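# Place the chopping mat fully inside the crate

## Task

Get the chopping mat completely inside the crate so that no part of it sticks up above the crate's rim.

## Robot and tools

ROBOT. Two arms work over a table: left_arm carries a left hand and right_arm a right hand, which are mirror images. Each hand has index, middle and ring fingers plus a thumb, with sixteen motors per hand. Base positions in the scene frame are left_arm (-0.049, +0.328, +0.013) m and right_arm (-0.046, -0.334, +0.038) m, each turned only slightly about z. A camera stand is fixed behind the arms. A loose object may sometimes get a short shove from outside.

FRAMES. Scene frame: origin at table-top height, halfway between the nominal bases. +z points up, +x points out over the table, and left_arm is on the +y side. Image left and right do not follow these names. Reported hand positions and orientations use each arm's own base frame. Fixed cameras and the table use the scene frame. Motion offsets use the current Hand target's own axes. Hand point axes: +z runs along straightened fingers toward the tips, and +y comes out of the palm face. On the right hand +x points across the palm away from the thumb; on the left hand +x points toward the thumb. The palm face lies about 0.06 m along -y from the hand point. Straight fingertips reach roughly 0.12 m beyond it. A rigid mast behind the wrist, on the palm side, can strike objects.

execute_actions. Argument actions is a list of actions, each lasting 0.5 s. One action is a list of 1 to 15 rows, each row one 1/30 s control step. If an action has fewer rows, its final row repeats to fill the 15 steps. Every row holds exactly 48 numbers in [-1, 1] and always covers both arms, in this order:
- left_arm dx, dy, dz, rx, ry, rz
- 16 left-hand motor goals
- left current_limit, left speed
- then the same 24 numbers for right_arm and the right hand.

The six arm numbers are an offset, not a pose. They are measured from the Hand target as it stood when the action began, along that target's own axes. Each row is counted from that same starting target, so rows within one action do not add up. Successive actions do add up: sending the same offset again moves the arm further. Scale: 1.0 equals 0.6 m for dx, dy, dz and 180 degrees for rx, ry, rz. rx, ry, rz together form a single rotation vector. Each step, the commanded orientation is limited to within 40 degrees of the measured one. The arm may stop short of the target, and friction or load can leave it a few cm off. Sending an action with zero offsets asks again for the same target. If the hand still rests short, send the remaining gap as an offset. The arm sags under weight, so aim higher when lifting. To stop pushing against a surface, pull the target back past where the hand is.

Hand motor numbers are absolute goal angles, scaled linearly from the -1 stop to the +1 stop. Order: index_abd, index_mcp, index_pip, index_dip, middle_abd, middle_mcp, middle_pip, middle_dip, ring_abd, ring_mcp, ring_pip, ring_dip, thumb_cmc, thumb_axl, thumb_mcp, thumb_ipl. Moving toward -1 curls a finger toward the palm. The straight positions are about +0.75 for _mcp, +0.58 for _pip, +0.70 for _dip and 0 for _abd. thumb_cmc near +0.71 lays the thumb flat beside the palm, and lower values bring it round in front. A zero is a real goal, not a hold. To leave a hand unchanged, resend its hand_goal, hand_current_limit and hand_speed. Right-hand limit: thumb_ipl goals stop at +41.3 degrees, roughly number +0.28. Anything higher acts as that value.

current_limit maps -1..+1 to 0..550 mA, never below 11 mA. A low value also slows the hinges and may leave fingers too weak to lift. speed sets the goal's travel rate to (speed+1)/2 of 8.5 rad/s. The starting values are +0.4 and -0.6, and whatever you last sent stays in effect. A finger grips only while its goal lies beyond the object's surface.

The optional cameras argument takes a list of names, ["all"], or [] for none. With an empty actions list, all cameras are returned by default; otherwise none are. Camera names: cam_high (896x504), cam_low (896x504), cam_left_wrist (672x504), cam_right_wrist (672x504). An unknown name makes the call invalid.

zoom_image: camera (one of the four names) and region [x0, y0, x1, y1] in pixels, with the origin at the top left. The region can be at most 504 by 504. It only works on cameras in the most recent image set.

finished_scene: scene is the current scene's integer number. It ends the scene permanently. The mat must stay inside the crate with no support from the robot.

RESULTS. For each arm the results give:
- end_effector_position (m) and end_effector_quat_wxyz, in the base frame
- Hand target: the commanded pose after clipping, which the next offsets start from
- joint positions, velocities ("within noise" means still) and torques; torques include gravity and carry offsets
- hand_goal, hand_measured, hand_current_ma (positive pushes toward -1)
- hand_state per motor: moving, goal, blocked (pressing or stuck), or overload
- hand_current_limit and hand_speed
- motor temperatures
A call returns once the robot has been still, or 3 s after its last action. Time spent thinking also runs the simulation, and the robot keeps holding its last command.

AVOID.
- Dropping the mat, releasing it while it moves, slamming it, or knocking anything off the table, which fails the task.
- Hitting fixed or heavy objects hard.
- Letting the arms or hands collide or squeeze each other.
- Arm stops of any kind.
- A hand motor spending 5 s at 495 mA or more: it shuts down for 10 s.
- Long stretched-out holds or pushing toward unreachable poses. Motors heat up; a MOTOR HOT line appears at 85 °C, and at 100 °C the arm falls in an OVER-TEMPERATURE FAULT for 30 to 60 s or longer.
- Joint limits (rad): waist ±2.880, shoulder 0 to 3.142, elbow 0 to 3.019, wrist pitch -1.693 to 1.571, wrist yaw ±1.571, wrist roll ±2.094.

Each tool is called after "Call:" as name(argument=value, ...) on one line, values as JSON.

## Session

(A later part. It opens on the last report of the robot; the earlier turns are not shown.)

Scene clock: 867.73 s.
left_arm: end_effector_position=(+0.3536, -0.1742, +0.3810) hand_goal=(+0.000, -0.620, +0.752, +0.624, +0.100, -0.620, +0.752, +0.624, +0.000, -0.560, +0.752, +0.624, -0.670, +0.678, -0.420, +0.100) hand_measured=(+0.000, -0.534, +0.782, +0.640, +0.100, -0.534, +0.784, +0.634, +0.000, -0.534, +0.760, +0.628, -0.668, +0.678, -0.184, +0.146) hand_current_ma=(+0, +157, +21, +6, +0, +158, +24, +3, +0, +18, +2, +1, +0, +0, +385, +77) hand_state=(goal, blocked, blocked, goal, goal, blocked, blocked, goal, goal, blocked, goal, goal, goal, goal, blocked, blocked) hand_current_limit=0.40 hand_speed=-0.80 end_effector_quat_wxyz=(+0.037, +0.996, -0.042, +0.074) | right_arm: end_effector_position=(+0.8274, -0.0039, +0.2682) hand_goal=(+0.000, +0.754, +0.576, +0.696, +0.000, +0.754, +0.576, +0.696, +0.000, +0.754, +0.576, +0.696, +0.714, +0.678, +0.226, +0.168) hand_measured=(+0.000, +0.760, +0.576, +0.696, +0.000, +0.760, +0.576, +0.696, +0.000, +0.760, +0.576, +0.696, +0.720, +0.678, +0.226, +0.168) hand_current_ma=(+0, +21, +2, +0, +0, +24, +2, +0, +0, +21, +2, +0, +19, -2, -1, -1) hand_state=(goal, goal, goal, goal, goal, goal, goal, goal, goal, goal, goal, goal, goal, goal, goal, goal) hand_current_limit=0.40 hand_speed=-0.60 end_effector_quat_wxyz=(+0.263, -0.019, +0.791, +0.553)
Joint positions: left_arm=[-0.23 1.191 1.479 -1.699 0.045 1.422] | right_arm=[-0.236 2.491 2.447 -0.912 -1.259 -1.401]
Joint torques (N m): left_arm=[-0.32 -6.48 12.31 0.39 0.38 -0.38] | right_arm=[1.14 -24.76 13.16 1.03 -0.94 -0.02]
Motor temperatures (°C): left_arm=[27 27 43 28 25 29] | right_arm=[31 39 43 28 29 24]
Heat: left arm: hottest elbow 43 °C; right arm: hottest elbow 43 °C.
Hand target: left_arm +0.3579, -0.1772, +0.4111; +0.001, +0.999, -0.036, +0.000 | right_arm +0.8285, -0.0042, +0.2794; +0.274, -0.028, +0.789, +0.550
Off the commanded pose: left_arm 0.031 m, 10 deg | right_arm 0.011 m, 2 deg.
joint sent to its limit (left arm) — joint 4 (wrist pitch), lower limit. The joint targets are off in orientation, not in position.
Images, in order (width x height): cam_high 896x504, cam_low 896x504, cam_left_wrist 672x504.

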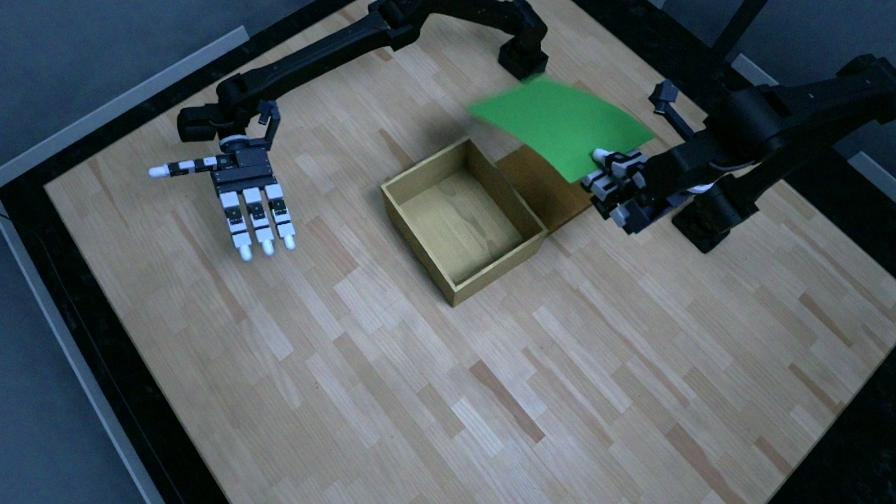

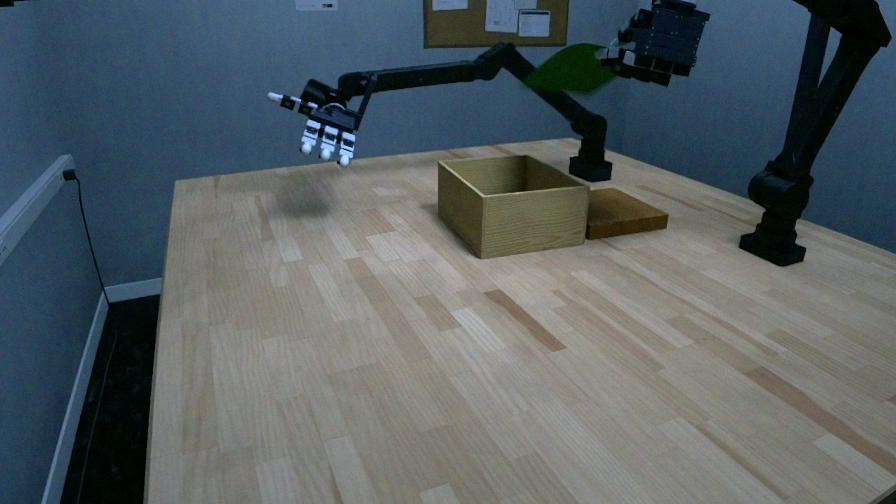

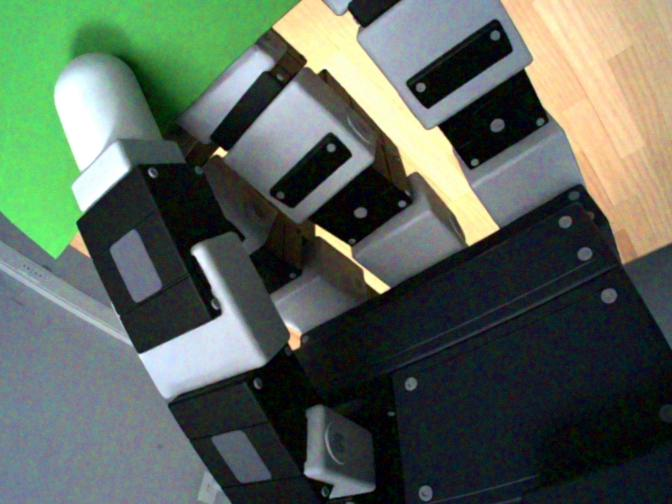

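Call:
execute_actions(actions=[[[0.06,0.026,0,0,0,0,0,-0.62,0.752,0.623,0.1,-0.62,0.752,0.623,0,-0.56,0.752,0.623,-0.671,0.678,-0.42,0.1,0.4,-0.8,0,0,0,0,0,0,0,0.754,0.576,0.696,0,0.754,0.576,0.696,0,0.754,0.576,0.696,0.714,0.678,0.226,0.168,0.4,-0.6]],[[0.06,0.026,0,0,0,0,0,-0.62,0.752,0.623,0.1,-0.62,0.752,0.623,0,-0.56,0.752,0.623,-0.671,0.678,-0.42,0.1,0.4,-0.8,0,0,0,0,0,0,0,0.754,0.576,0.696,0,0.754,0.576,0.696,0,0.754,0.576,0.696,0.714,0.678,0.226,0.168,0.4,-0.6]],[[0.06,0.026,0,0,0,0,0,-0.62,0.752,0.623,0.1,-0.62,0.752,0.623,0,-0.56,0.752,0.623,-0.671,0.678,-0.42,0.1,0.4,-0.8,0,0,0,0,0,0,0,0.754,0.576,0.696,0,0.754,0.576,0.696,0,0.754,0.576,0.696,0.714,0.678,0.226,0.168,0.4,-0.6]],[[0.06,0.026,0,0,0,0,0,-0.62,0.752,0.623,0.1,-0.62,0.752,0.623,0,-0.56,0.752,0.623,-0.671,0.678,-0.42,0.1,0.4,-0.8,0,0,0,0,0,0,0,0.754,0.576,0.696,0,0.754,0.576,0.696,0,0.754,0.576,0.696,0.714,0.678,0.226,0.168,0.4,-0.6]]], cameras=["cam_left_wrist","cam_high","cam_low"])

Scene clock: 891.17 s.
left_arm: end_effector_position=(+0.4909, -0.2445, +0.3842) hand_goal=(+0.000, -0.620, +0.752, +0.624, +0.100, -0.620, +0.752, +0.624, +0.000, -0.560, +0.752, +0.624, -0.670, +0.678, -0.420, +0.100) hand_measured=(+0.000, -0.534, +0.784, +0.640, +0.100, -0.534, +0.784, +0.636, +0.000, -0.534, +0.760, +0.628, -0.668, +0.678, -0.186, +0.146) hand_current_ma=(+0, +157, +22, +7, +0, +158, +25, +4, +0, +18, +2, +1, +0, +0, +385, +77) hand_state=(goal, blocked, blocked, goal, goal, blocked, blocked, goal, goal, blocked, goal, goal, goal, goal, blocked, blocked) hand_current_limit=0.40 hand_speed=-0.80 end_effector_quat_wxyz=(+0.039, +0.996, -0.035, +0.074) | right_arm: end_effector_position=(+0.8274, -0.0039, +0.2682) hand_goal=(+0.000, +0.754, +0.576, +0.696, +0.000, +0.754, +0.576, +0.696, +0.000, +0.754, +0.576, +0.696, +0.714, +0.678, +0.226, +0.168) hand_measured=(+0.000, +0.760, +0.576, +0.696, +0.000, +0.760, +0.576, +0.696, +0.000, +0.760, +0.576, +0.696, +0.720, +0.678, +0.226, +0.168) hand_current_ma=(+0, +21, +2, +0, +0, +24, +2, +0, +0, +21, +2, +0, +19, -2, -1, -1) hand_state=(goal, goal, goal, goal, goal, goal, goal, goal, goal, goal, goal, goal, goal, goal, goal, goal) hand_current_limit=0.40 hand_speed=-0.60 end_effector_quat_wxyz=(+0.263, -0.019, +0.791, +0.553)
Joint positions: left_arm=[-0.309 1.583 1.876 -1.699 0.036 1.328] | right_arm=[-0.236 2.491 2.447 -0.912 -1.259 -1.401]
Joint torques (N m): left_arm=[-0.26 -11.4 12.44 0.43 0.38 -0.39] | right_arm=[1.2 -24.59 13.19 1.06 -0.91 -0.01]
Heat: left arm: hottest elbow 45 °C; right arm: hottest elbow 43 °C.
Hand target: left_arm +0.4971, -0.2496, +0.4110; +0.001, +0.999, -0.035, +0.000 | right_arm +0.8285, -0.0042, +0.2794; +0.274, -0.028, +0.789, +0.550
Off the commanded pose: left_arm 0.028 m, 10 deg | right_arm 0.011 m, 2 deg.
joint sent to its limit (left arm) — joint 4 (wrist pitch), lower limit. The joint targets are off in orientation, not in position.
Images, in order (width x height): cam_high 896x504, cam_low 896x504, cam_left_wrist 672x504.

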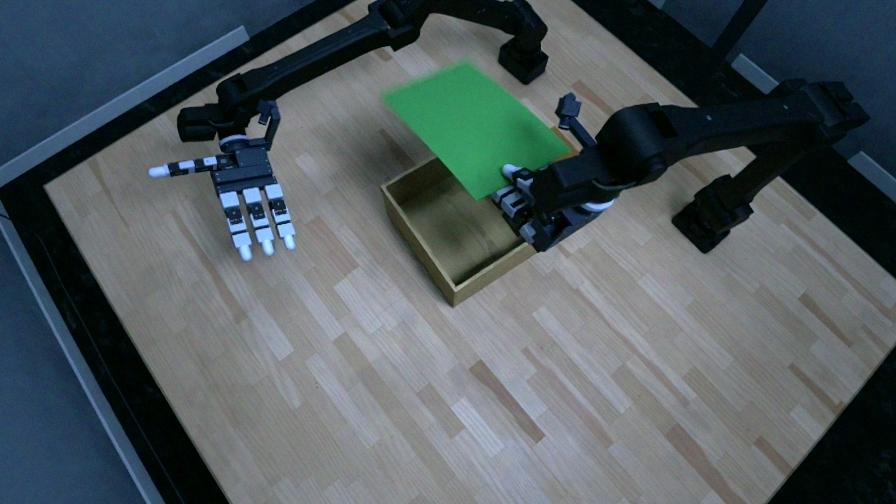

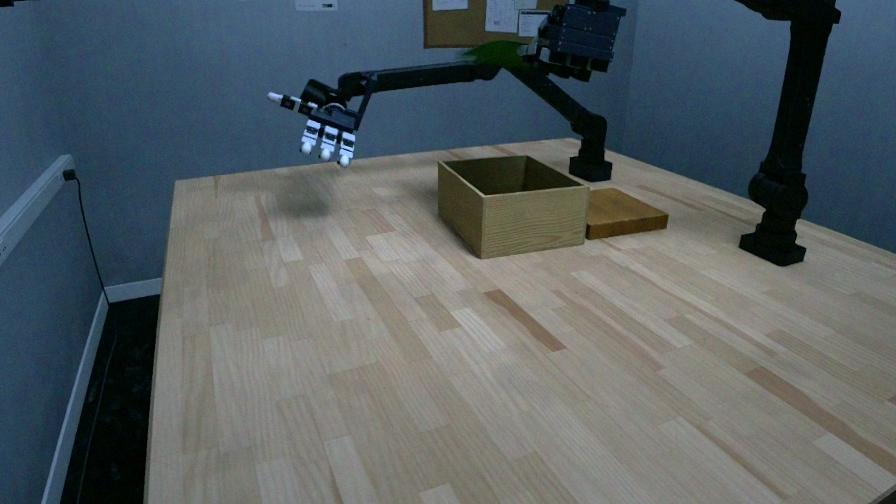

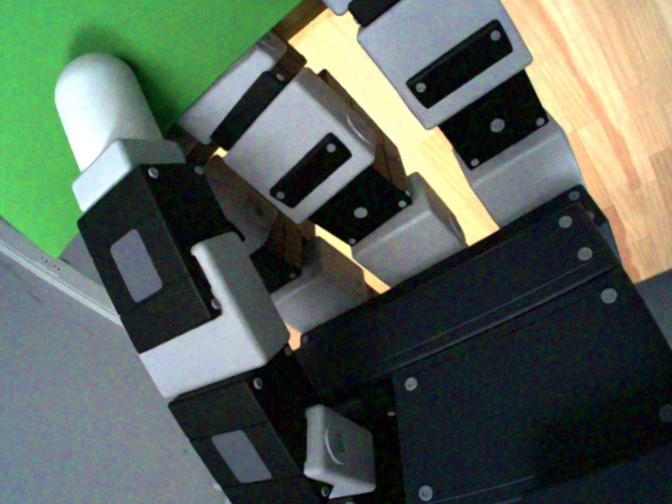

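Call:
execute_actions(actions=[], cameras=["cam_high","cam_low"])

Scene clock: 899.27 s.
left_arm: end_effector_position=(+0.4909, -0.2445, +0.3842) hand_goal=(+0.000, -0.620, +0.752, +0.624, +0.100, -0.620, +0.752, +0.624, +0.000, -0.560, +0.752, +0.624, -0.670, +0.678, -0.420, +0.100) hand_measured=(+0.000, -0.534, +0.784, +0.640, +0.100, -0.534, +0.784, +0.636, +0.000, -0.534, +0.760, +0.628, -0.668, +0.678, -0.186, +0.146) hand_current_ma=(+0, +157, +22, +7, +0, +158, +25, +4, +0, +18, +2, +1, +0, +0, +385, +77) hand_state=(goal, blocked, blocked, goal, goal, blocked, blocked, goal, goal, blocked, goal, goal, goal, goal, blocked, blocked) hand_current_limit=0.40 hand_speed=-0.80 end_effector_quat_wxyz=(+0.039, +0.996, -0.035, +0.074) | right_arm: end_effector_position=(+0.8274, -0.0039, +0.2682) hand_goal=(+0.000, +0.754, +0.576, +0.696, +0.000, +0.754, +0.576, +0.696, +0.000, +0.754, +0.576, +0.696, +0.714, +0.678, +0.226, +0.168) hand_measured=(+0.000, +0.760, +0.576, +0.696, +0.000, +0.760, +0.576, +0.696, +0.000, +0.760, +0.576, +0.696, +0.720, +0.678, +0.226, +0.168) hand_current_ma=(+0, +21, +2, +0, +0, +24, +2, +0, +0, +21, +2, +0, +19, -2, -1, -1) hand_state=(goal, goal, goal, goal, goal, goal, goal, goal, goal, goal, goal, goal, goal, goal, goal, goal) hand_current_limit=0.40 hand_speed=-0.60 end_effector_quat_wxyz=(+0.263, -0.019, +0.791, +0.553)
Joint positions: left_arm=[-0.309 1.583 1.876 -1.699 0.036 1.328] | right_arm=[-0.236 2.491 2.447 -0.912 -1.259 -1.401]
Joint velocities: within noise
Joint torques (N m): left_arm=[-0.21 -11.46 12.34 0.44 0.38 -0.38] | right_arm=[1.08 -24.94 13.14 1.06 -0.93 -0.03]
Motor temperatures (°C): left_arm=[27 28 46 28 25 29] | right_arm=[31 39 43 28 29 24]
Heat: left arm: hottest elbow 46 °C; right arm: hottest elbow 43 °C.
Hand target: left_arm +0.4971, -0.2496, +0.4110; +0.001, +0.999, -0.035, +0.000 | right_arm +0.8285, -0.0042, +0.2794; +0.274, -0.028, +0.789, +0.550
Off the commanded pose: left_arm 0.028 m, 10 deg | right_arm 0.011 m, 2 deg.
Images, in order (width x height): cam_high 896x504, cam_low 896x504.

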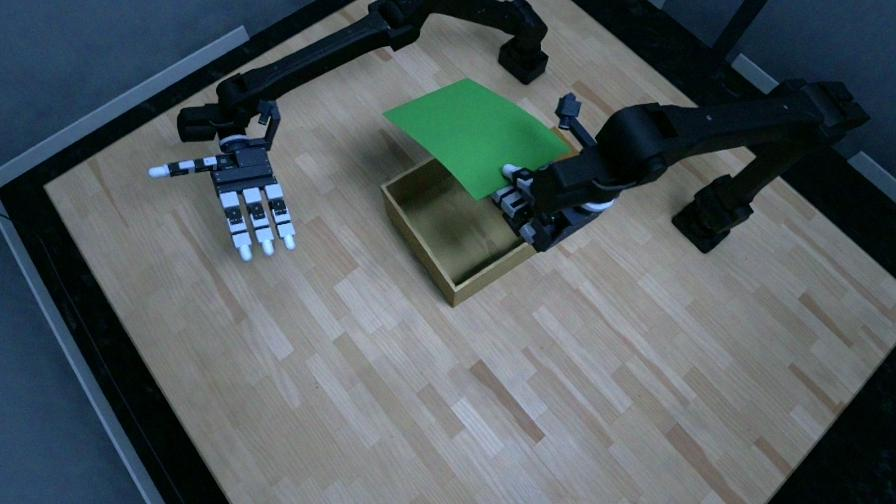

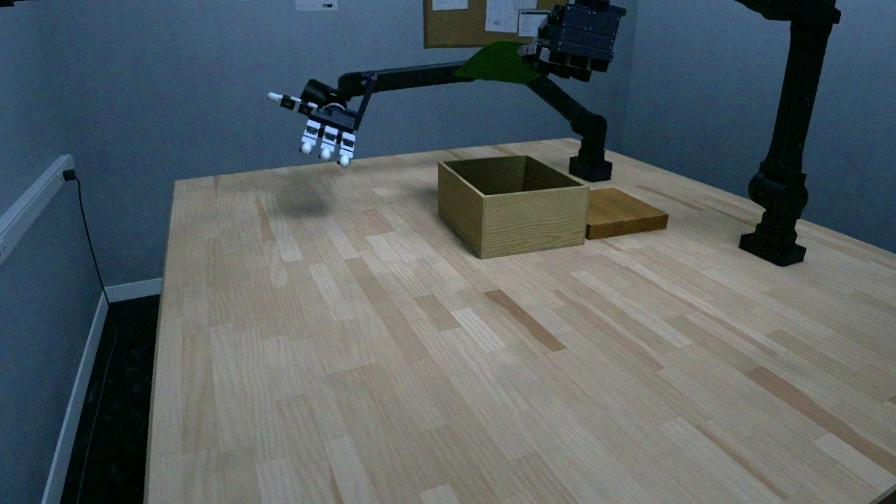

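Call:
execute_actions(actions=[[[0.031,-0.02,0.03,0,0,0.028,0,-0.62,0.752,0.623,0.1,-0.62,0.752,0.623,0,-0.56,0.752,0.623,-0.671,0.678,-0.42,0.1,0.4,-0.8,0,0,0,0,0,0,0,0.754,0.576,0.696,0,0.754,0.576,0.696,0,0.754,0.576,0.696,0.714,0.678,0.226,0.168,0.4,-0.6]],[[0,0,0.02,0.056,0,0,0,-0.62,0.752,0.623,0.1,-0.62,0.752,0.623,0,-0.56,0.752,0.623,-0.671,0.678,-0.42,0.1,0.4,-0.8,0,0,0,0,0,0,0,0.754,0.576,0.696,0,0.754,0.576,0.696,0,0.754,0.576,0.696,0.714,0.678,0.226,0.168,0.4,-0.6]],[[0,0,0,0.056,0,0,0,-0.62,0.752,0.623,0.1,-0.62,0.752,0.623,0,-0.56,0.752,0.623,-0.671,0.678,-0.42,0.1,0.4,-0.8,0,0,0,0,0,0,0,0.754,0.576,0.696,0,0.754,0.576,0.696,0,0.754,0.576,0.696,0.714,0.678,0.226,0.168,0.4,-0.6]],[[0,0,0,0.056,0,0,0,-0.62,0.752,0.623,0.1,-0.62,0.752,0.623,0,-0.56,0.752,0.623,-0.671,0.678,-0.42,0.1,0.4,-0.8,0,0,0,0,0,0,0,0.754,0.576,0.696,0,0.754,0.576,0.696,0,0.754,0.576,0.696,0.714,0.678,0.226,0.168,0.4,-0.6]],[[0,0,0,0,0,0,0,-0.62,0.752,0.623,0.1,-0.62,0.752,0.623,0,-0.56,0.752,0.623,-0.671,0.678,-0.42,0.1,0.4,-0.8,0,0,0,0,0,0,0,0.754,0.576,0.696,0,0.754,0.576,0.696,0,0.754,0.576,0.696,0.714,0.678,0.226,0.168,0.4,-0.6]]], cameras=["cam_left_wrist","cam_high","cam_low"])

Scene clock: 979.97 s.
left_arm: end_effector_position=(+0.5111, -0.2348, +0.3488) hand_goal=(+0.000, -0.620, +0.752, +0.624, +0.100, -0.620, +0.752, +0.624, +0.000, -0.560, +0.752, +0.624, -0.670, +0.678, -0.420, +0.100) hand_measured=(+0.000, -0.534, +0.784, +0.640, +0.100, -0.534, +0.784, +0.636, +0.000, -0.538, +0.760, +0.628, -0.668, +0.678, -0.186, +0.146) hand_current_ma=(+0, +157, +22, +7, +0, +158, +25, +4, +0, +13, +2, +1, +0, +0, +385, +77) hand_state=(goal, blocked, blocked, goal, goal, blocked, blocked, goal, goal, blocked, goal, goal, goal, goal, blocked, blocked) hand_current_limit=0.40 hand_speed=-0.80 end_effector_quat_wxyz=(-0.206, +0.962, -0.116, +0.140) | right_arm: end_effector_position=(+0.8274, -0.0039, +0.2682) hand_goal=(+0.000, +0.754, +0.576, +0.696, +0.000, +0.754, +0.576, +0.696, +0.000, +0.754, +0.576, +0.696, +0.714, +0.678, +0.226, +0.168) hand_measured=(+0.000, +0.760, +0.576, +0.696, +0.000, +0.760, +0.576, +0.696, +0.000, +0.760, +0.576, +0.696, +0.720, +0.678, +0.226, +0.168) hand_current_ma=(+0, +21, +2, +0, +0, +24, +2, +0, +0, +21, +2, +0, +19, -2, -1, -1) hand_state=(goal, goal, goal, goal, goal, goal, goal, goal, goal, goal, goal, goal, goal, goal, goal, goal) hand_current_limit=0.40 hand_speed=-0.60 end_effector_quat_wxyz=(+0.263, -0.019, +0.791, +0.553)
Joint positions: left_arm=[-0.447 1.651 1.924 -1.699 -0.483 1.399] | right_arm=[-0.236 2.491 2.447 -0.912 -1.259 -1.401]
Joint torques (N m): left_arm=[0.09 -12.98 12.33 0.32 -0.25 -0.32] | right_arm=[1.08 -24.76 13.22 1.07 -0.93 -0.03]
Heat: left arm: hottest elbow 48 °C; right arm: hottest elbow 44 °C.
Hand target: left_arm +0.5165, -0.2391, +0.3810; -0.259, +0.963, -0.077, +0.020 | right_arm +0.8285, -0.0042, +0.2794; +0.274, -0.028, +0.789, +0.550
Off the commanded pose: left_arm 0.033 m, 16 deg | right_arm 0.011 m, 2 deg.
joint sent to its limit (left arm) — joint 4 (wrist pitch), lower limit. The joint targets are off in orientation, not in position.
Images, in order (width x height): cam_high 896x504, cam_low 896x504, cam_left_wrist 672x504.

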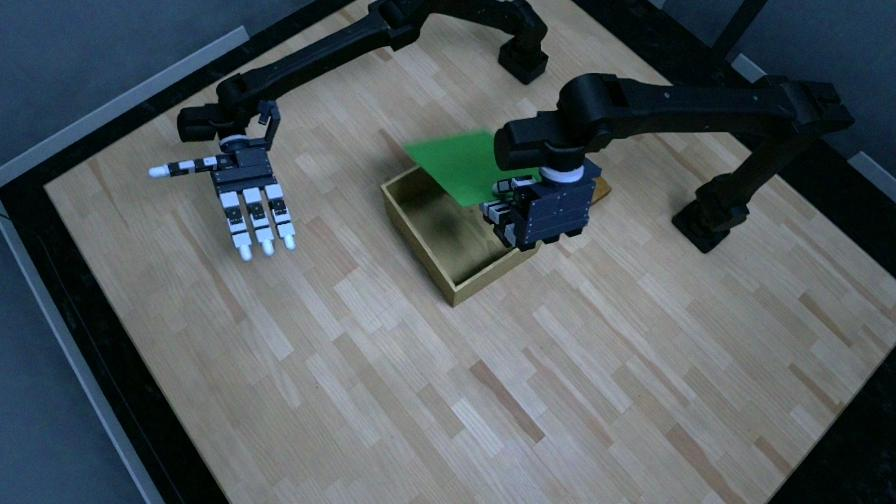

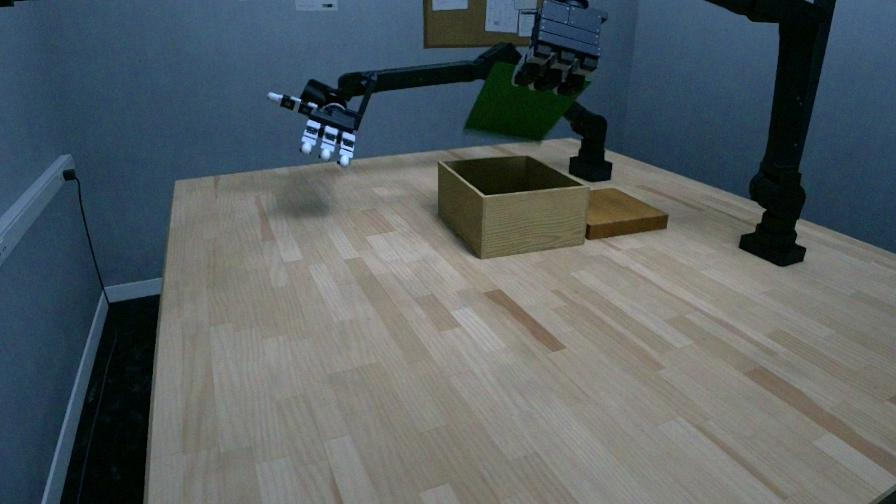

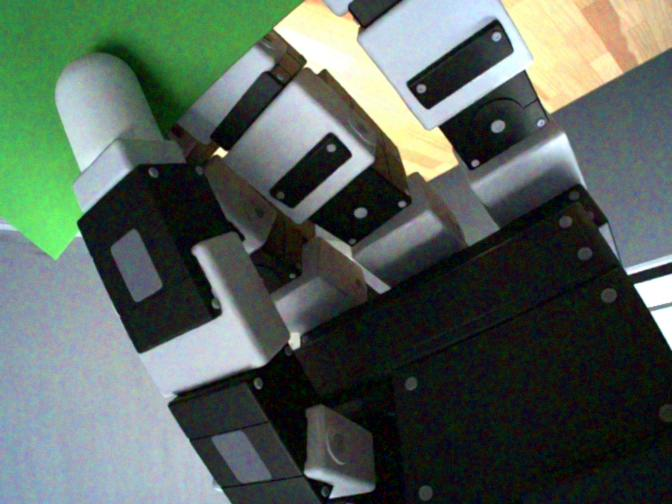

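Call:
execute_actions(actions=[[[0,0.042,0.072,0,0,0,0,-0.62,0.752,0.623,0.1,-0.62,0.752,0.623,0,-0.56,0.752,0.623,-0.671,0.678,-0.42,0.1,0.4,-0.8,0,0,0,0,0,0,0,0.754,0.576,0.696,0,0.754,0.576,0.696,0,0.754,0.576,0.696,0.714,0.678,0.226,0.168,0.4,-0.6]],[[0,0.042,0.072,0,0,0,0,-0.62,0.752,0.623,0.1,-0.62,0.752,0.623,0,-0.56,0.752,0.623,-0.671,0.678,-0.42,0.1,0.4,-0.8,0,0,0,0,0,0,0,0.754,0.576,0.696,0,0.754,0.576,0.696,0,0.754,0.576,0.696,0.714,0.678,0.226,0.168,0.4,-0.6]],[[0,0,0,0,0,0,0,-0.62,0.752,0.623,0.1,-0.62,0.752,0.623,0,-0.56,0.752,0.623,-0.671,0.678,-0.42,0.1,0.4,-0.8,0,0,0,0,0,0,0,0.754,0.576,0.696,0,0.754,0.576,0.696,0,0.754,0.576,0.696,0.714,0.678,0.226,0.168,0.4,-0.6]]], cameras=["cam_left_wrist","cam_high","cam_low"])

Call:
zoom_image(camera="cam_high", region=[370, 110, 610, 310])

Call:
zoom_image(camera="cam_low", region=[420, 50, 640, 270])

Scene clock: 1008.90 s.
left_arm: end_effector_position=(+0.5177, -0.2349, +0.2725) hand_goal=(+0.000, -0.620, +0.752, +0.624, +0.100, -0.620, +0.752, +0.624, +0.000, -0.560, +0.752, +0.624, -0.670, +0.678, -0.420, +0.100) hand_measured=(+0.000, -0.534, +0.784, +0.640, +0.100, -0.534, +0.784, +0.636, +0.000, -0.538, +0.760, +0.628, -0.668, +0.678, -0.186, +0.146) hand_current_ma=(+0, +157, +22, +7, +0, +158, +25, +4, +0, +13, +2, +1, +0, +0, +385, +77) hand_state=(goal, blocked, blocked, goal, goal, blocked, blocked, goal, goal, blocked, goal, goal, goal, goal, blocked, blocked) hand_current_limit=0.40 hand_speed=-0.80 end_effector_quat_wxyz=(-0.232, +0.965, -0.097, +0.077) | right_arm: end_effector_position=(+0.8274, -0.0039, +0.2682) hand_goal=(+0.000, +0.754, +0.576, +0.696, +0.000, +0.754, +0.576, +0.696, +0.000, +0.754, +0.576, +0.696, +0.714, +0.678, +0.226, +0.168) hand_measured=(+0.000, +0.760, +0.576, +0.696, +0.000, +0.760, +0.576, +0.696, +0.000, +0.760, +0.576, +0.696, +0.720, +0.678, +0.226, +0.168) hand_current_ma=(+0, +21, +2, +0, +0, +24, +2, +0, +0, +21, +2, +0, +19, -2, -1, -1) hand_state=(goal, goal, goal, goal, goal, goal, goal, goal, goal, goal, goal, goal, goal, goal, goal, goal) hand_current_limit=0.40 hand_speed=-0.60 end_effector_quat_wxyz=(+0.263, -0.019, +0.791, +0.553)
Joint positions: left_arm=[-0.451 1.732 1.845 -1.699 -0.494 1.317] | right_arm=[-0.236 2.491 2.447 -0.912 -1.259 -1.401]
Joint torques (N m): left_arm=[-0.38 -13.92 8.36 0.05 -0.12 -0.36] | right_arm=[0.91 -24.82 13.18 1.06 -0.93 -0.03]
Heat: left arm: hottest elbow 44 °C; right arm: hottest elbow 44 °C.
Hand target: left_arm +0.5163, -0.2393, +0.2810; -0.259, +0.962, -0.077, +0.020 | right_arm +0.8285, -0.0042, +0.2794; +0.274, -0.028, +0.789, +0.550
Off the commanded pose: left_arm 0.010 m, 8 deg | right_arm 0.011 m, 2 deg.
joint sent to its limit (left arm) — joint 4 (wrist pitch), lower limit. The joint targets are off in orientation, not in position.
Images, in order (width x height): cam_high 896x504, cam_low 896x504, cam_left_wrist 672x504.

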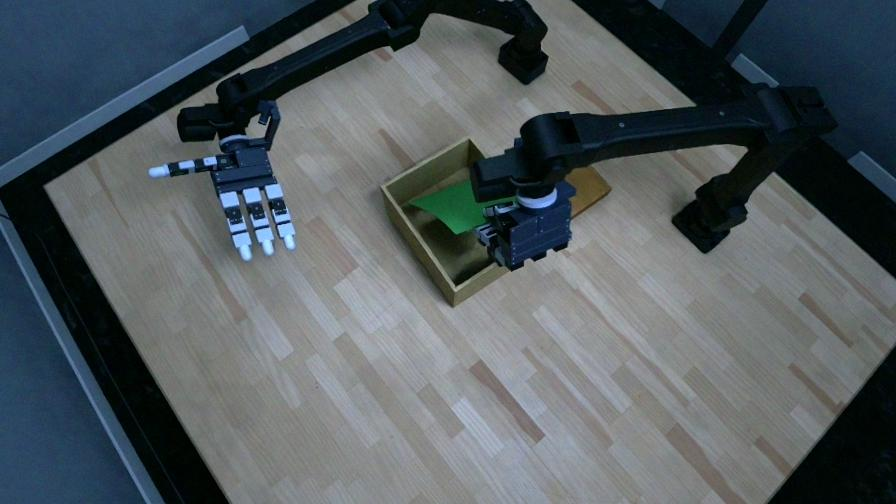

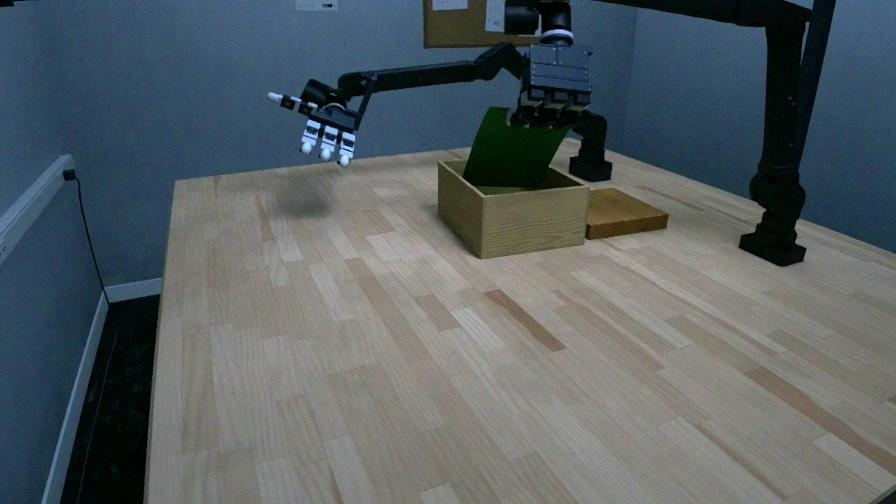

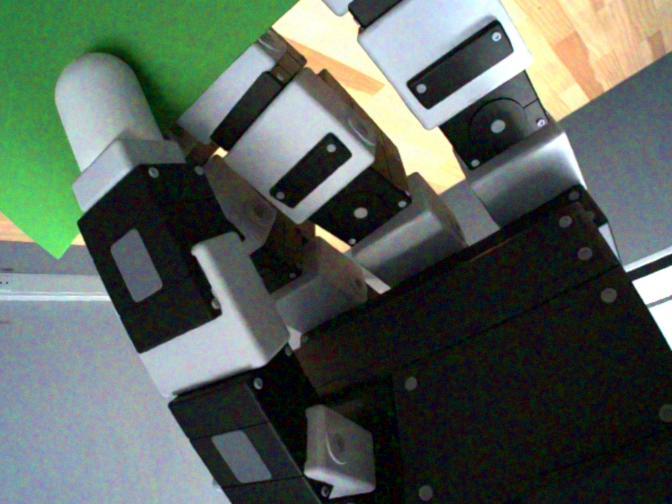

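Scaled by 2.100 from the camera's 896x504 image, which has a finer 1280x720 frame.

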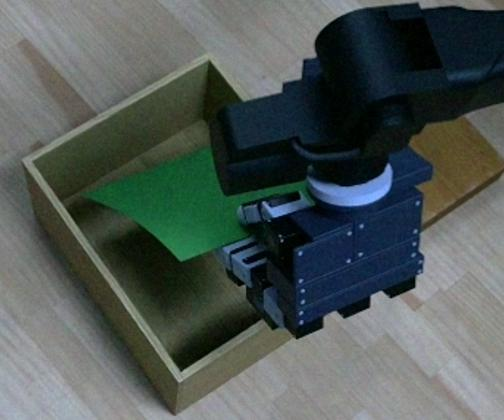

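Scaled by 2.291 from the camera's 896x504 image, which has a finer 1280x720 frame.

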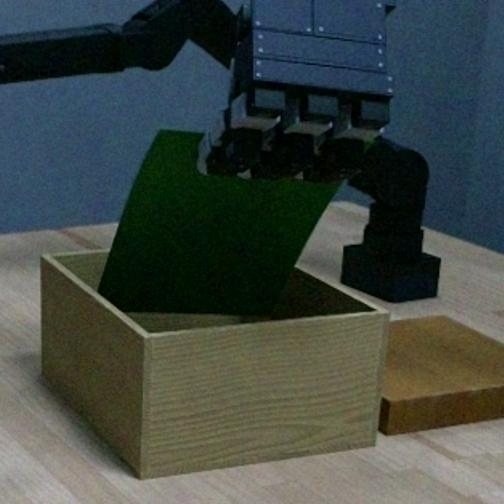

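Call:
execute_actions(actions=[[[0,0.034,0.058,0,0,0, 0,-0.62,0.752,0.623, 0.1,-0.62,0.752,0.623, 0,-0.56,0.752,0.623, -0.671,0.678,-0.42,0.1, 0.4,-0.8, 0,0,0,0,0,0, 0,0.754,0.576,0.696, 0,0.754,0.576,0.696, 0,0.754,0.576,0.696, 0.714,0.678,0.226,0.168, 0.4,-0.6]]], cameras=["cam_high","cam_low"])

Scene clock: 1067.90 s.
left_arm: end_effector_position=(+0.5176, -0.2348, +0.2373) hand_goal=(+0.000, -0.620, +0.752, +0.624, +0.100, -0.620, +0.752, +0.624, +0.000, -0.560, +0.752, +0.624, -0.670, +0.678, -0.420, +0.100) hand_measured=(+0.000, -0.534, +0.784, +0.640, +0.100, -0.534, +0.784, +0.636, +0.000, -0.538, +0.760, +0.628, -0.668, +0.678, -0.186, +0.146) hand_current_ma=(+0, +157, +22, +7, +0, +158, +25, +4, +0, +13, +2, +1, +0, +0, +385, +77) hand_state=(goal, blocked, blocked, goal, goal, blocked, blocked, goal, goal, blocked, goal, goal, goal, goal, blocked, blocked) hand_current_limit=0.40 hand_speed=-0.80 end_effector_quat_wxyz=(-0.243, +0.965, -0.087, +0.049) | right_arm: end_effector_position=(+0.8274, -0.0039, +0.2682) hand_goal=(+0.000, +0.754, +0.576, +0.696, +0.000, +0.754, +0.576, +0.696, +0.000, +0.754, +0.576, +0.696, +0.714, +0.678, +0.226, +0.168) hand_measured=(+0.000, +0.760, +0.576, +0.696, +0.000, +0.760, +0.576, +0.696, +0.000, +0.760, +0.576, +0.696, +0.720, +0.678, +0.226, +0.168) hand_current_ma=(+0, +21, +2, +0, +0, +24, +2, +0, +0, +21, +2, +0, +19, -2, -1, -1) hand_state=(goal, goal, goal, goal, goal, goal, goal, goal, goal, goal, goal, goal, goal, goal, goal, goal) hand_current_limit=0.40 hand_speed=-0.60 end_effector_quat_wxyz=(+0.263, -0.019, +0.791, +0.553)
Joint positions: left_arm=[-0.454 1.771 1.809 -1.699 -0.494 1.273] | right_arm=[-0.236 2.491 2.447 -0.912 -1.259 -1.401]
Joint torques (N m): left_arm=[-0.62 -13.92 8.08 -0.1 -0.25 -0.31] | right_arm=[0.91 -24.82 13.16 1.06 -0.94 -0.02]
Motor temperatures (°C): left_arm=[27 32 40 28 25 29] | right_arm=[31 40 45 28 29 24]
Heat: left arm: hottest elbow 40 °C; right arm: hottest elbow 45 °C.
Hand target: left_arm +0.5163, -0.2394, +0.2406; -0.259, +0.962, -0.077, +0.020 | right_arm +0.8285, -0.0042, +0.2794; +0.274, -0.028, +0.789, +0.550
Off the commanded pose: left_arm 0.006 m, 4 deg | right_arm 0.011 m, 2 deg.
joint sent to its limit (left arm) — joint 4 (wrist pitch), lower limit. The joint targets are off in orientation, not in position.
Images, in order (width x height): cam_high 896x504, cam_low 896x504.

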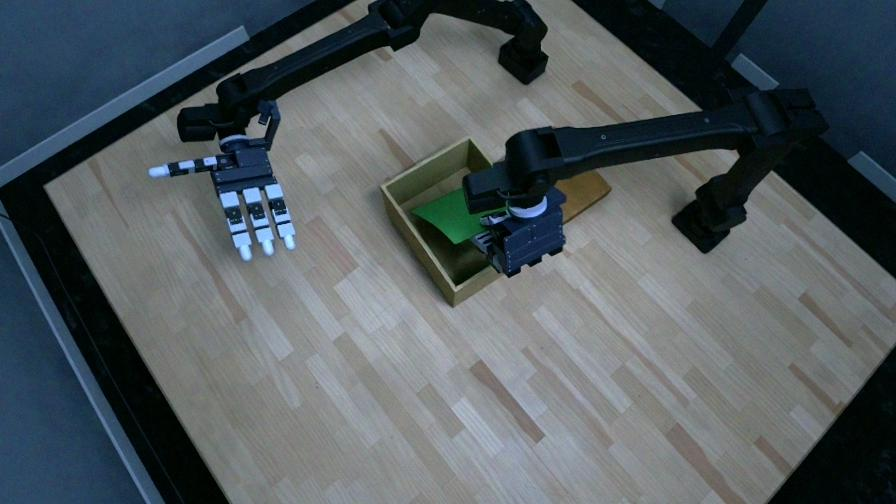

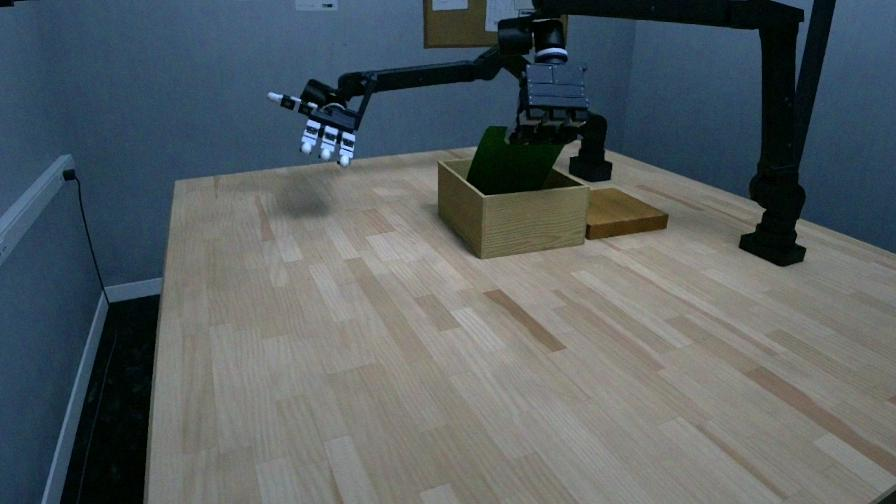

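Call:
zoom_image(camera="cam_high", region=[360, 110, 600, 320])

Call:
zoom_image(camera="cam_low", region=[410, 60, 680, 270])

Scaled by 2.100 from the camera's 896x504 image, which has a finer 1280x720 frame.

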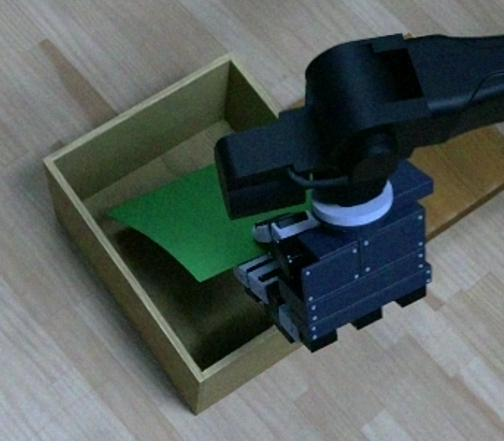

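Scaled by 1.867 from the camera's 896x504 image, which has a finer 1280x720 frame.

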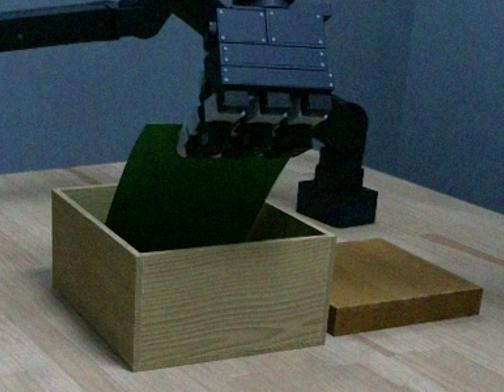

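Call:
execute_actions(actions=[[[-0.002,0.044,0.0555,0,0,0, 0,-0.62,0.752,0.623, 0.1,-0.62,0.752,0.623, 0,-0.56,0.752,0.623, -0.671,0.678,-0.42,0.1, 0.4,-0.8, 0,0,0,0,0,0, 0,0.754,0.576,0.696, 0,0.754,0.576,0.696, 0,0.754,0.576,0.696, 0.714,0.678,0.226,0.168, 0.4,-0.6]]], cameras=["cam_high","cam_low"])

Call:
zoom_image(camera="cam_high", region=[360, 110, 600, 320])

Call:
zoom_image(camera="cam_low", region=[410, 60, 680, 270])

Scene clock: 1153.17 s.
left_arm: end_effector_position=(+0.5146, -0.2421, +0.1936) hand_goal=(+0.000, -0.620, +0.752, +0.624, +0.100, -0.620, +0.752, +0.624, +0.000, -0.560, +0.752, +0.624, -0.670, +0.678, -0.420, +0.100) hand_measured=(+0.000, -0.534, +0.784, +0.640, +0.100, -0.534, +0.784, +0.636, +0.000, -0.538, +0.760, +0.628, -0.668, +0.678, -0.186, +0.146) hand_current_ma=(+0, +157, +22, +7, +0, +158, +25, +4, +0, +13, +2, +1, +0, +0, +385, +77) hand_state=(goal, blocked, blocked, goal, goal, blocked, blocked, goal, goal, blocked, goal, goal, goal, goal, blocked, blocked) hand_current_limit=0.40 hand_speed=-0.80 end_effector_quat_wxyz=(-0.259, +0.962, -0.082, +0.017) | right_arm: end_effector_position=(+0.8274, -0.0039, +0.2682) hand_goal=(+0.000, +0.754, +0.576, +0.696, +0.000, +0.754, +0.576, +0.696, +0.000, +0.754, +0.576, +0.696, +0.714, +0.678, +0.226, +0.168) hand_measured=(+0.000, +0.760, +0.576, +0.696, +0.000, +0.760, +0.576, +0.696, +0.000, +0.760, +0.576, +0.696, +0.720, +0.678, +0.226, +0.168) hand_current_ma=(+0, +21, +2, +0, +0, +24, +2, +0, +0, +21, +2, +0, +19, -2, -1, -1) hand_state=(goal, goal, goal, goal, goal, goal, goal, goal, goal, goal, goal, goal, goal, goal, goal, goal) hand_current_limit=0.40 hand_speed=-0.60 end_effector_quat_wxyz=(+0.263, -0.019, +0.791, +0.553)
Joint positions: left_arm=[-0.473 1.829 1.777 -1.699 -0.496 1.222] | right_arm=[-0.236 2.491 2.447 -0.912 -1.259 -1.401]
Joint torques (N m): left_arm=[-0.21 -14.8 7.91 -0.29 -0.25 -0.31] | right_arm=[1.2 -24.82 13.14 1.09 -0.93 -0.03]
Heat: left arm: hottest elbow 40 °C; right arm: hottest elbow 45 °C.
Hand target: left_arm +0.5141, -0.2452, +0.1986; -0.259, +0.962, -0.077, +0.020 | right_arm +0.8285, -0.0042, +0.2794; +0.274, -0.028, +0.789, +0.550
Off the commanded pose: left_arm 0.006 m, 1 deg | right_arm 0.011 m, 2 deg.
joint sent to its limit (left arm) — joint 4 (wrist pitch), lower limit. The joint targets still meet the commanded pose.
Images, in order (width x height): cam_high 896x504, cam_low 896x504.

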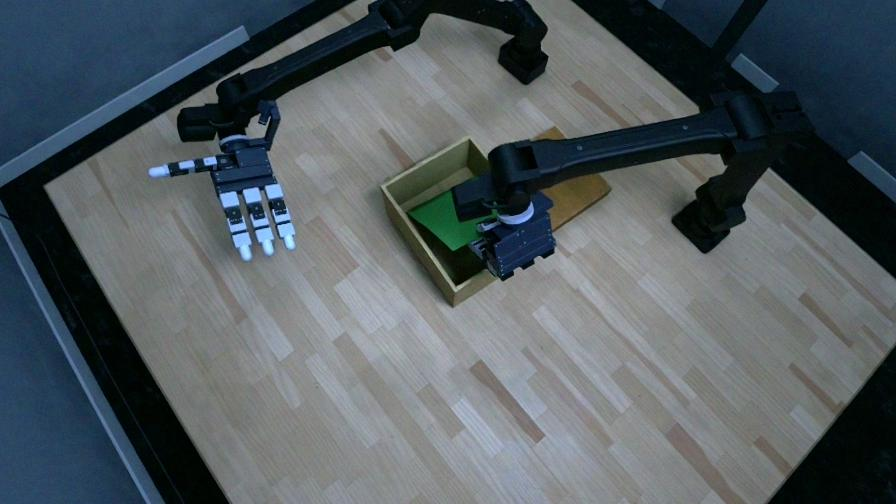

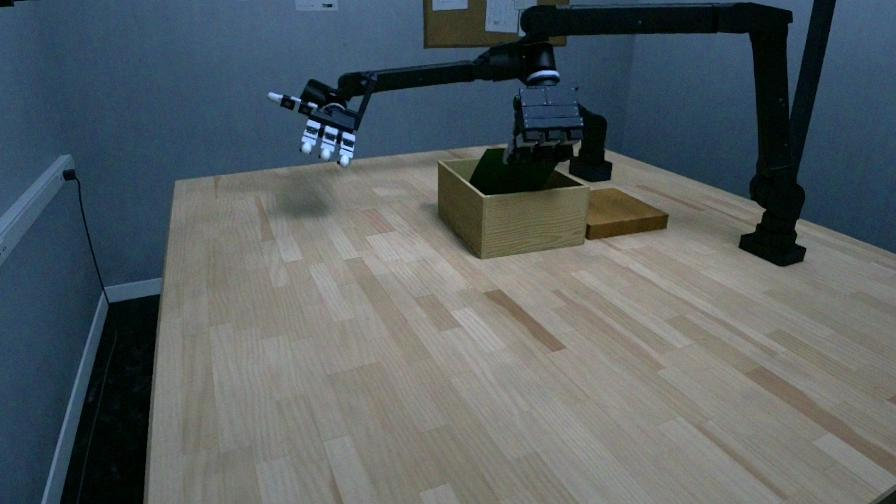

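Scaled by 2.100 from the camera's 896x504 image, which has a finer 1280x720 frame.

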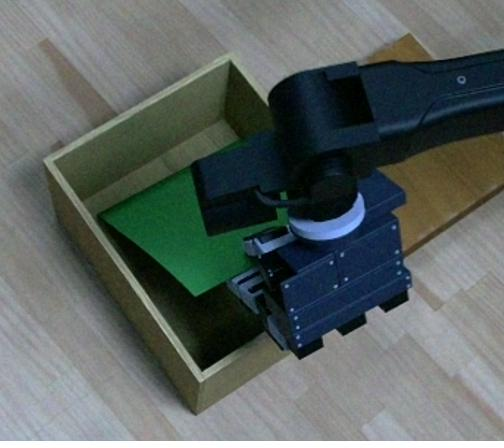

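Scaled by 1.867 from the camera's 896x504 image, which has a finer 1280x720 frame.

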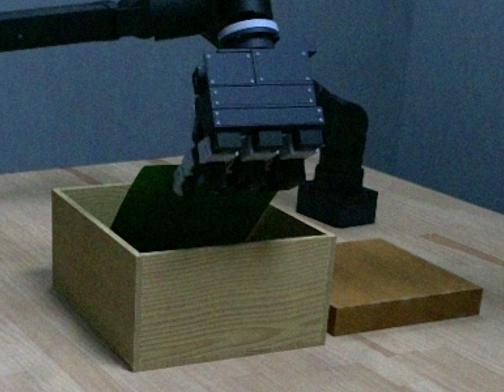

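Call:
execute_actions(actions=[[[-0.0034,0.0393,0.0467,0,0,0, 0,-0.62,0.752,0.623, 0.1,-0.62,0.752,0.623, 0,-0.56,0.752,0.623, -0.671,0.678,-0.42,0.1, 0.4,-0.8, 0,0,0,0,0,0, 0,0.754,0.576,0.696, 0,0.754,0.576,0.696, 0,0.754,0.576,0.696, 0.714,0.678,0.226,0.168, 0.4,-0.6]]], cameras=["cam_high","cam_low"])

Call:
zoom_image(camera="cam_high", region=[360, 110, 600, 320])

Call:
zoom_image(camera="cam_low", region=[410, 60, 680, 270])

Scene clock: 1177.73 s.
left_arm: end_effector_position=(+0.5082, -0.2431, +0.1624) hand_goal=(+0.000, -0.620, +0.752, +0.624, +0.100, -0.620, +0.752, +0.624, +0.000, -0.560, +0.752, +0.624, -0.670, +0.678, -0.420, +0.100) hand_measured=(+0.000, -0.534, +0.784, +0.640, +0.100, -0.534, +0.784, +0.636, +0.000, -0.538, +0.760, +0.628, -0.668, +0.678, -0.188, +0.146) hand_current_ma=(+0, +157, +22, +7, +0, +158, +25, +4, +0, +13, +2, +1, +0, +0, +385, +77) hand_state=(goal, blocked, blocked, goal, goal, blocked, blocked, goal, goal, blocked, goal, goal, goal, goal, blocked, blocked) hand_current_limit=0.40 hand_speed=-0.80 end_effector_quat_wxyz=(-0.263, +0.961, -0.081, +0.009) | right_arm: end_effector_position=(+0.8274, -0.0039, +0.2682) hand_goal=(+0.000, +0.754, +0.576, +0.696, +0.000, +0.754, +0.576, +0.696, +0.000, +0.754, +0.576, +0.696, +0.714, +0.678, +0.226, +0.168) hand_measured=(+0.000, +0.760, +0.576, +0.696, +0.000, +0.760, +0.576, +0.696, +0.000, +0.760, +0.576, +0.696, +0.720, +0.678, +0.226, +0.168) hand_current_ma=(+0, +21, +2, +0, +0, +24, +2, +0, +0, +21, +2, +0, +19, -2, -1, -1) hand_state=(goal, goal, goal, goal, goal, goal, goal, goal, goal, goal, goal, goal, goal, goal, goal, goal) hand_current_limit=0.40 hand_speed=-0.60 end_effector_quat_wxyz=(+0.263, -0.019, +0.791, +0.553)
Joint positions: left_arm=[-0.481 1.837 1.706 -1.645 -0.496 1.206] | right_arm=[-0.236 2.491 2.447 -0.912 -1.259 -1.401]
Joint torques (N m): left_arm=[-0.73 -14.27 7.76 0.47 -0.17 -0.31] | right_arm=[0.91 -24.64 13.18 0.98 -0.92 -0.02]
Heat: left arm: hottest elbow 39 °C; right arm: hottest elbow 45 °C.
Hand target: left_arm +0.5111, -0.2512, +0.1626; -0.259, +0.963, -0.077, +0.020 | right_arm +0.8285, -0.0042, +0.2794; +0.274, -0.028, +0.789, +0.550
Off the commanded pose: left_arm 0.009 m, 1 deg | right_arm 0.011 m, 2 deg.
Images, in order (width x height): cam_high 896x504, cam_low 896x504.

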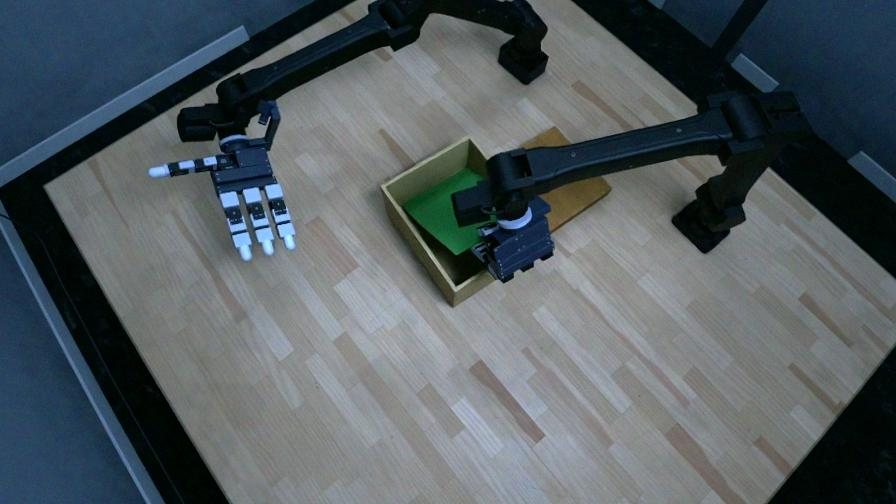

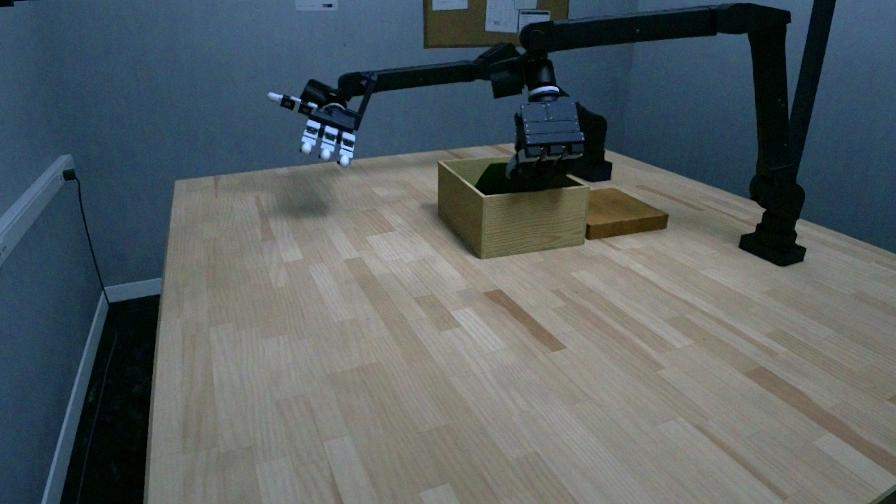

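Scaled by 2.100 from the camera's 896x504 image, which has a finer 1280x720 frame.

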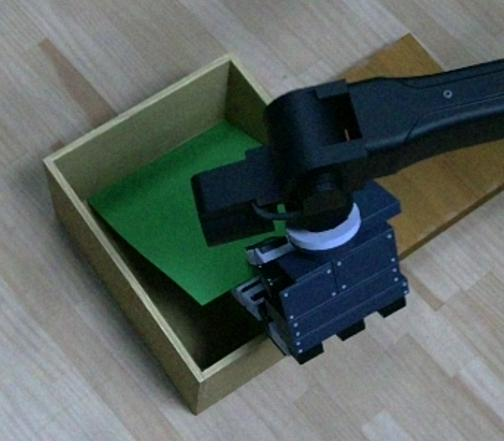

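Scaled by 1.867 from the camera's 896x504 image, which has a finer 1280x720 frame.

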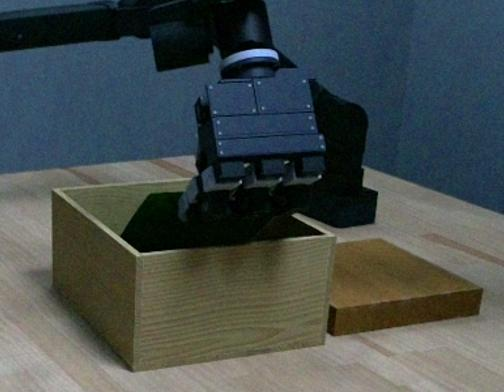

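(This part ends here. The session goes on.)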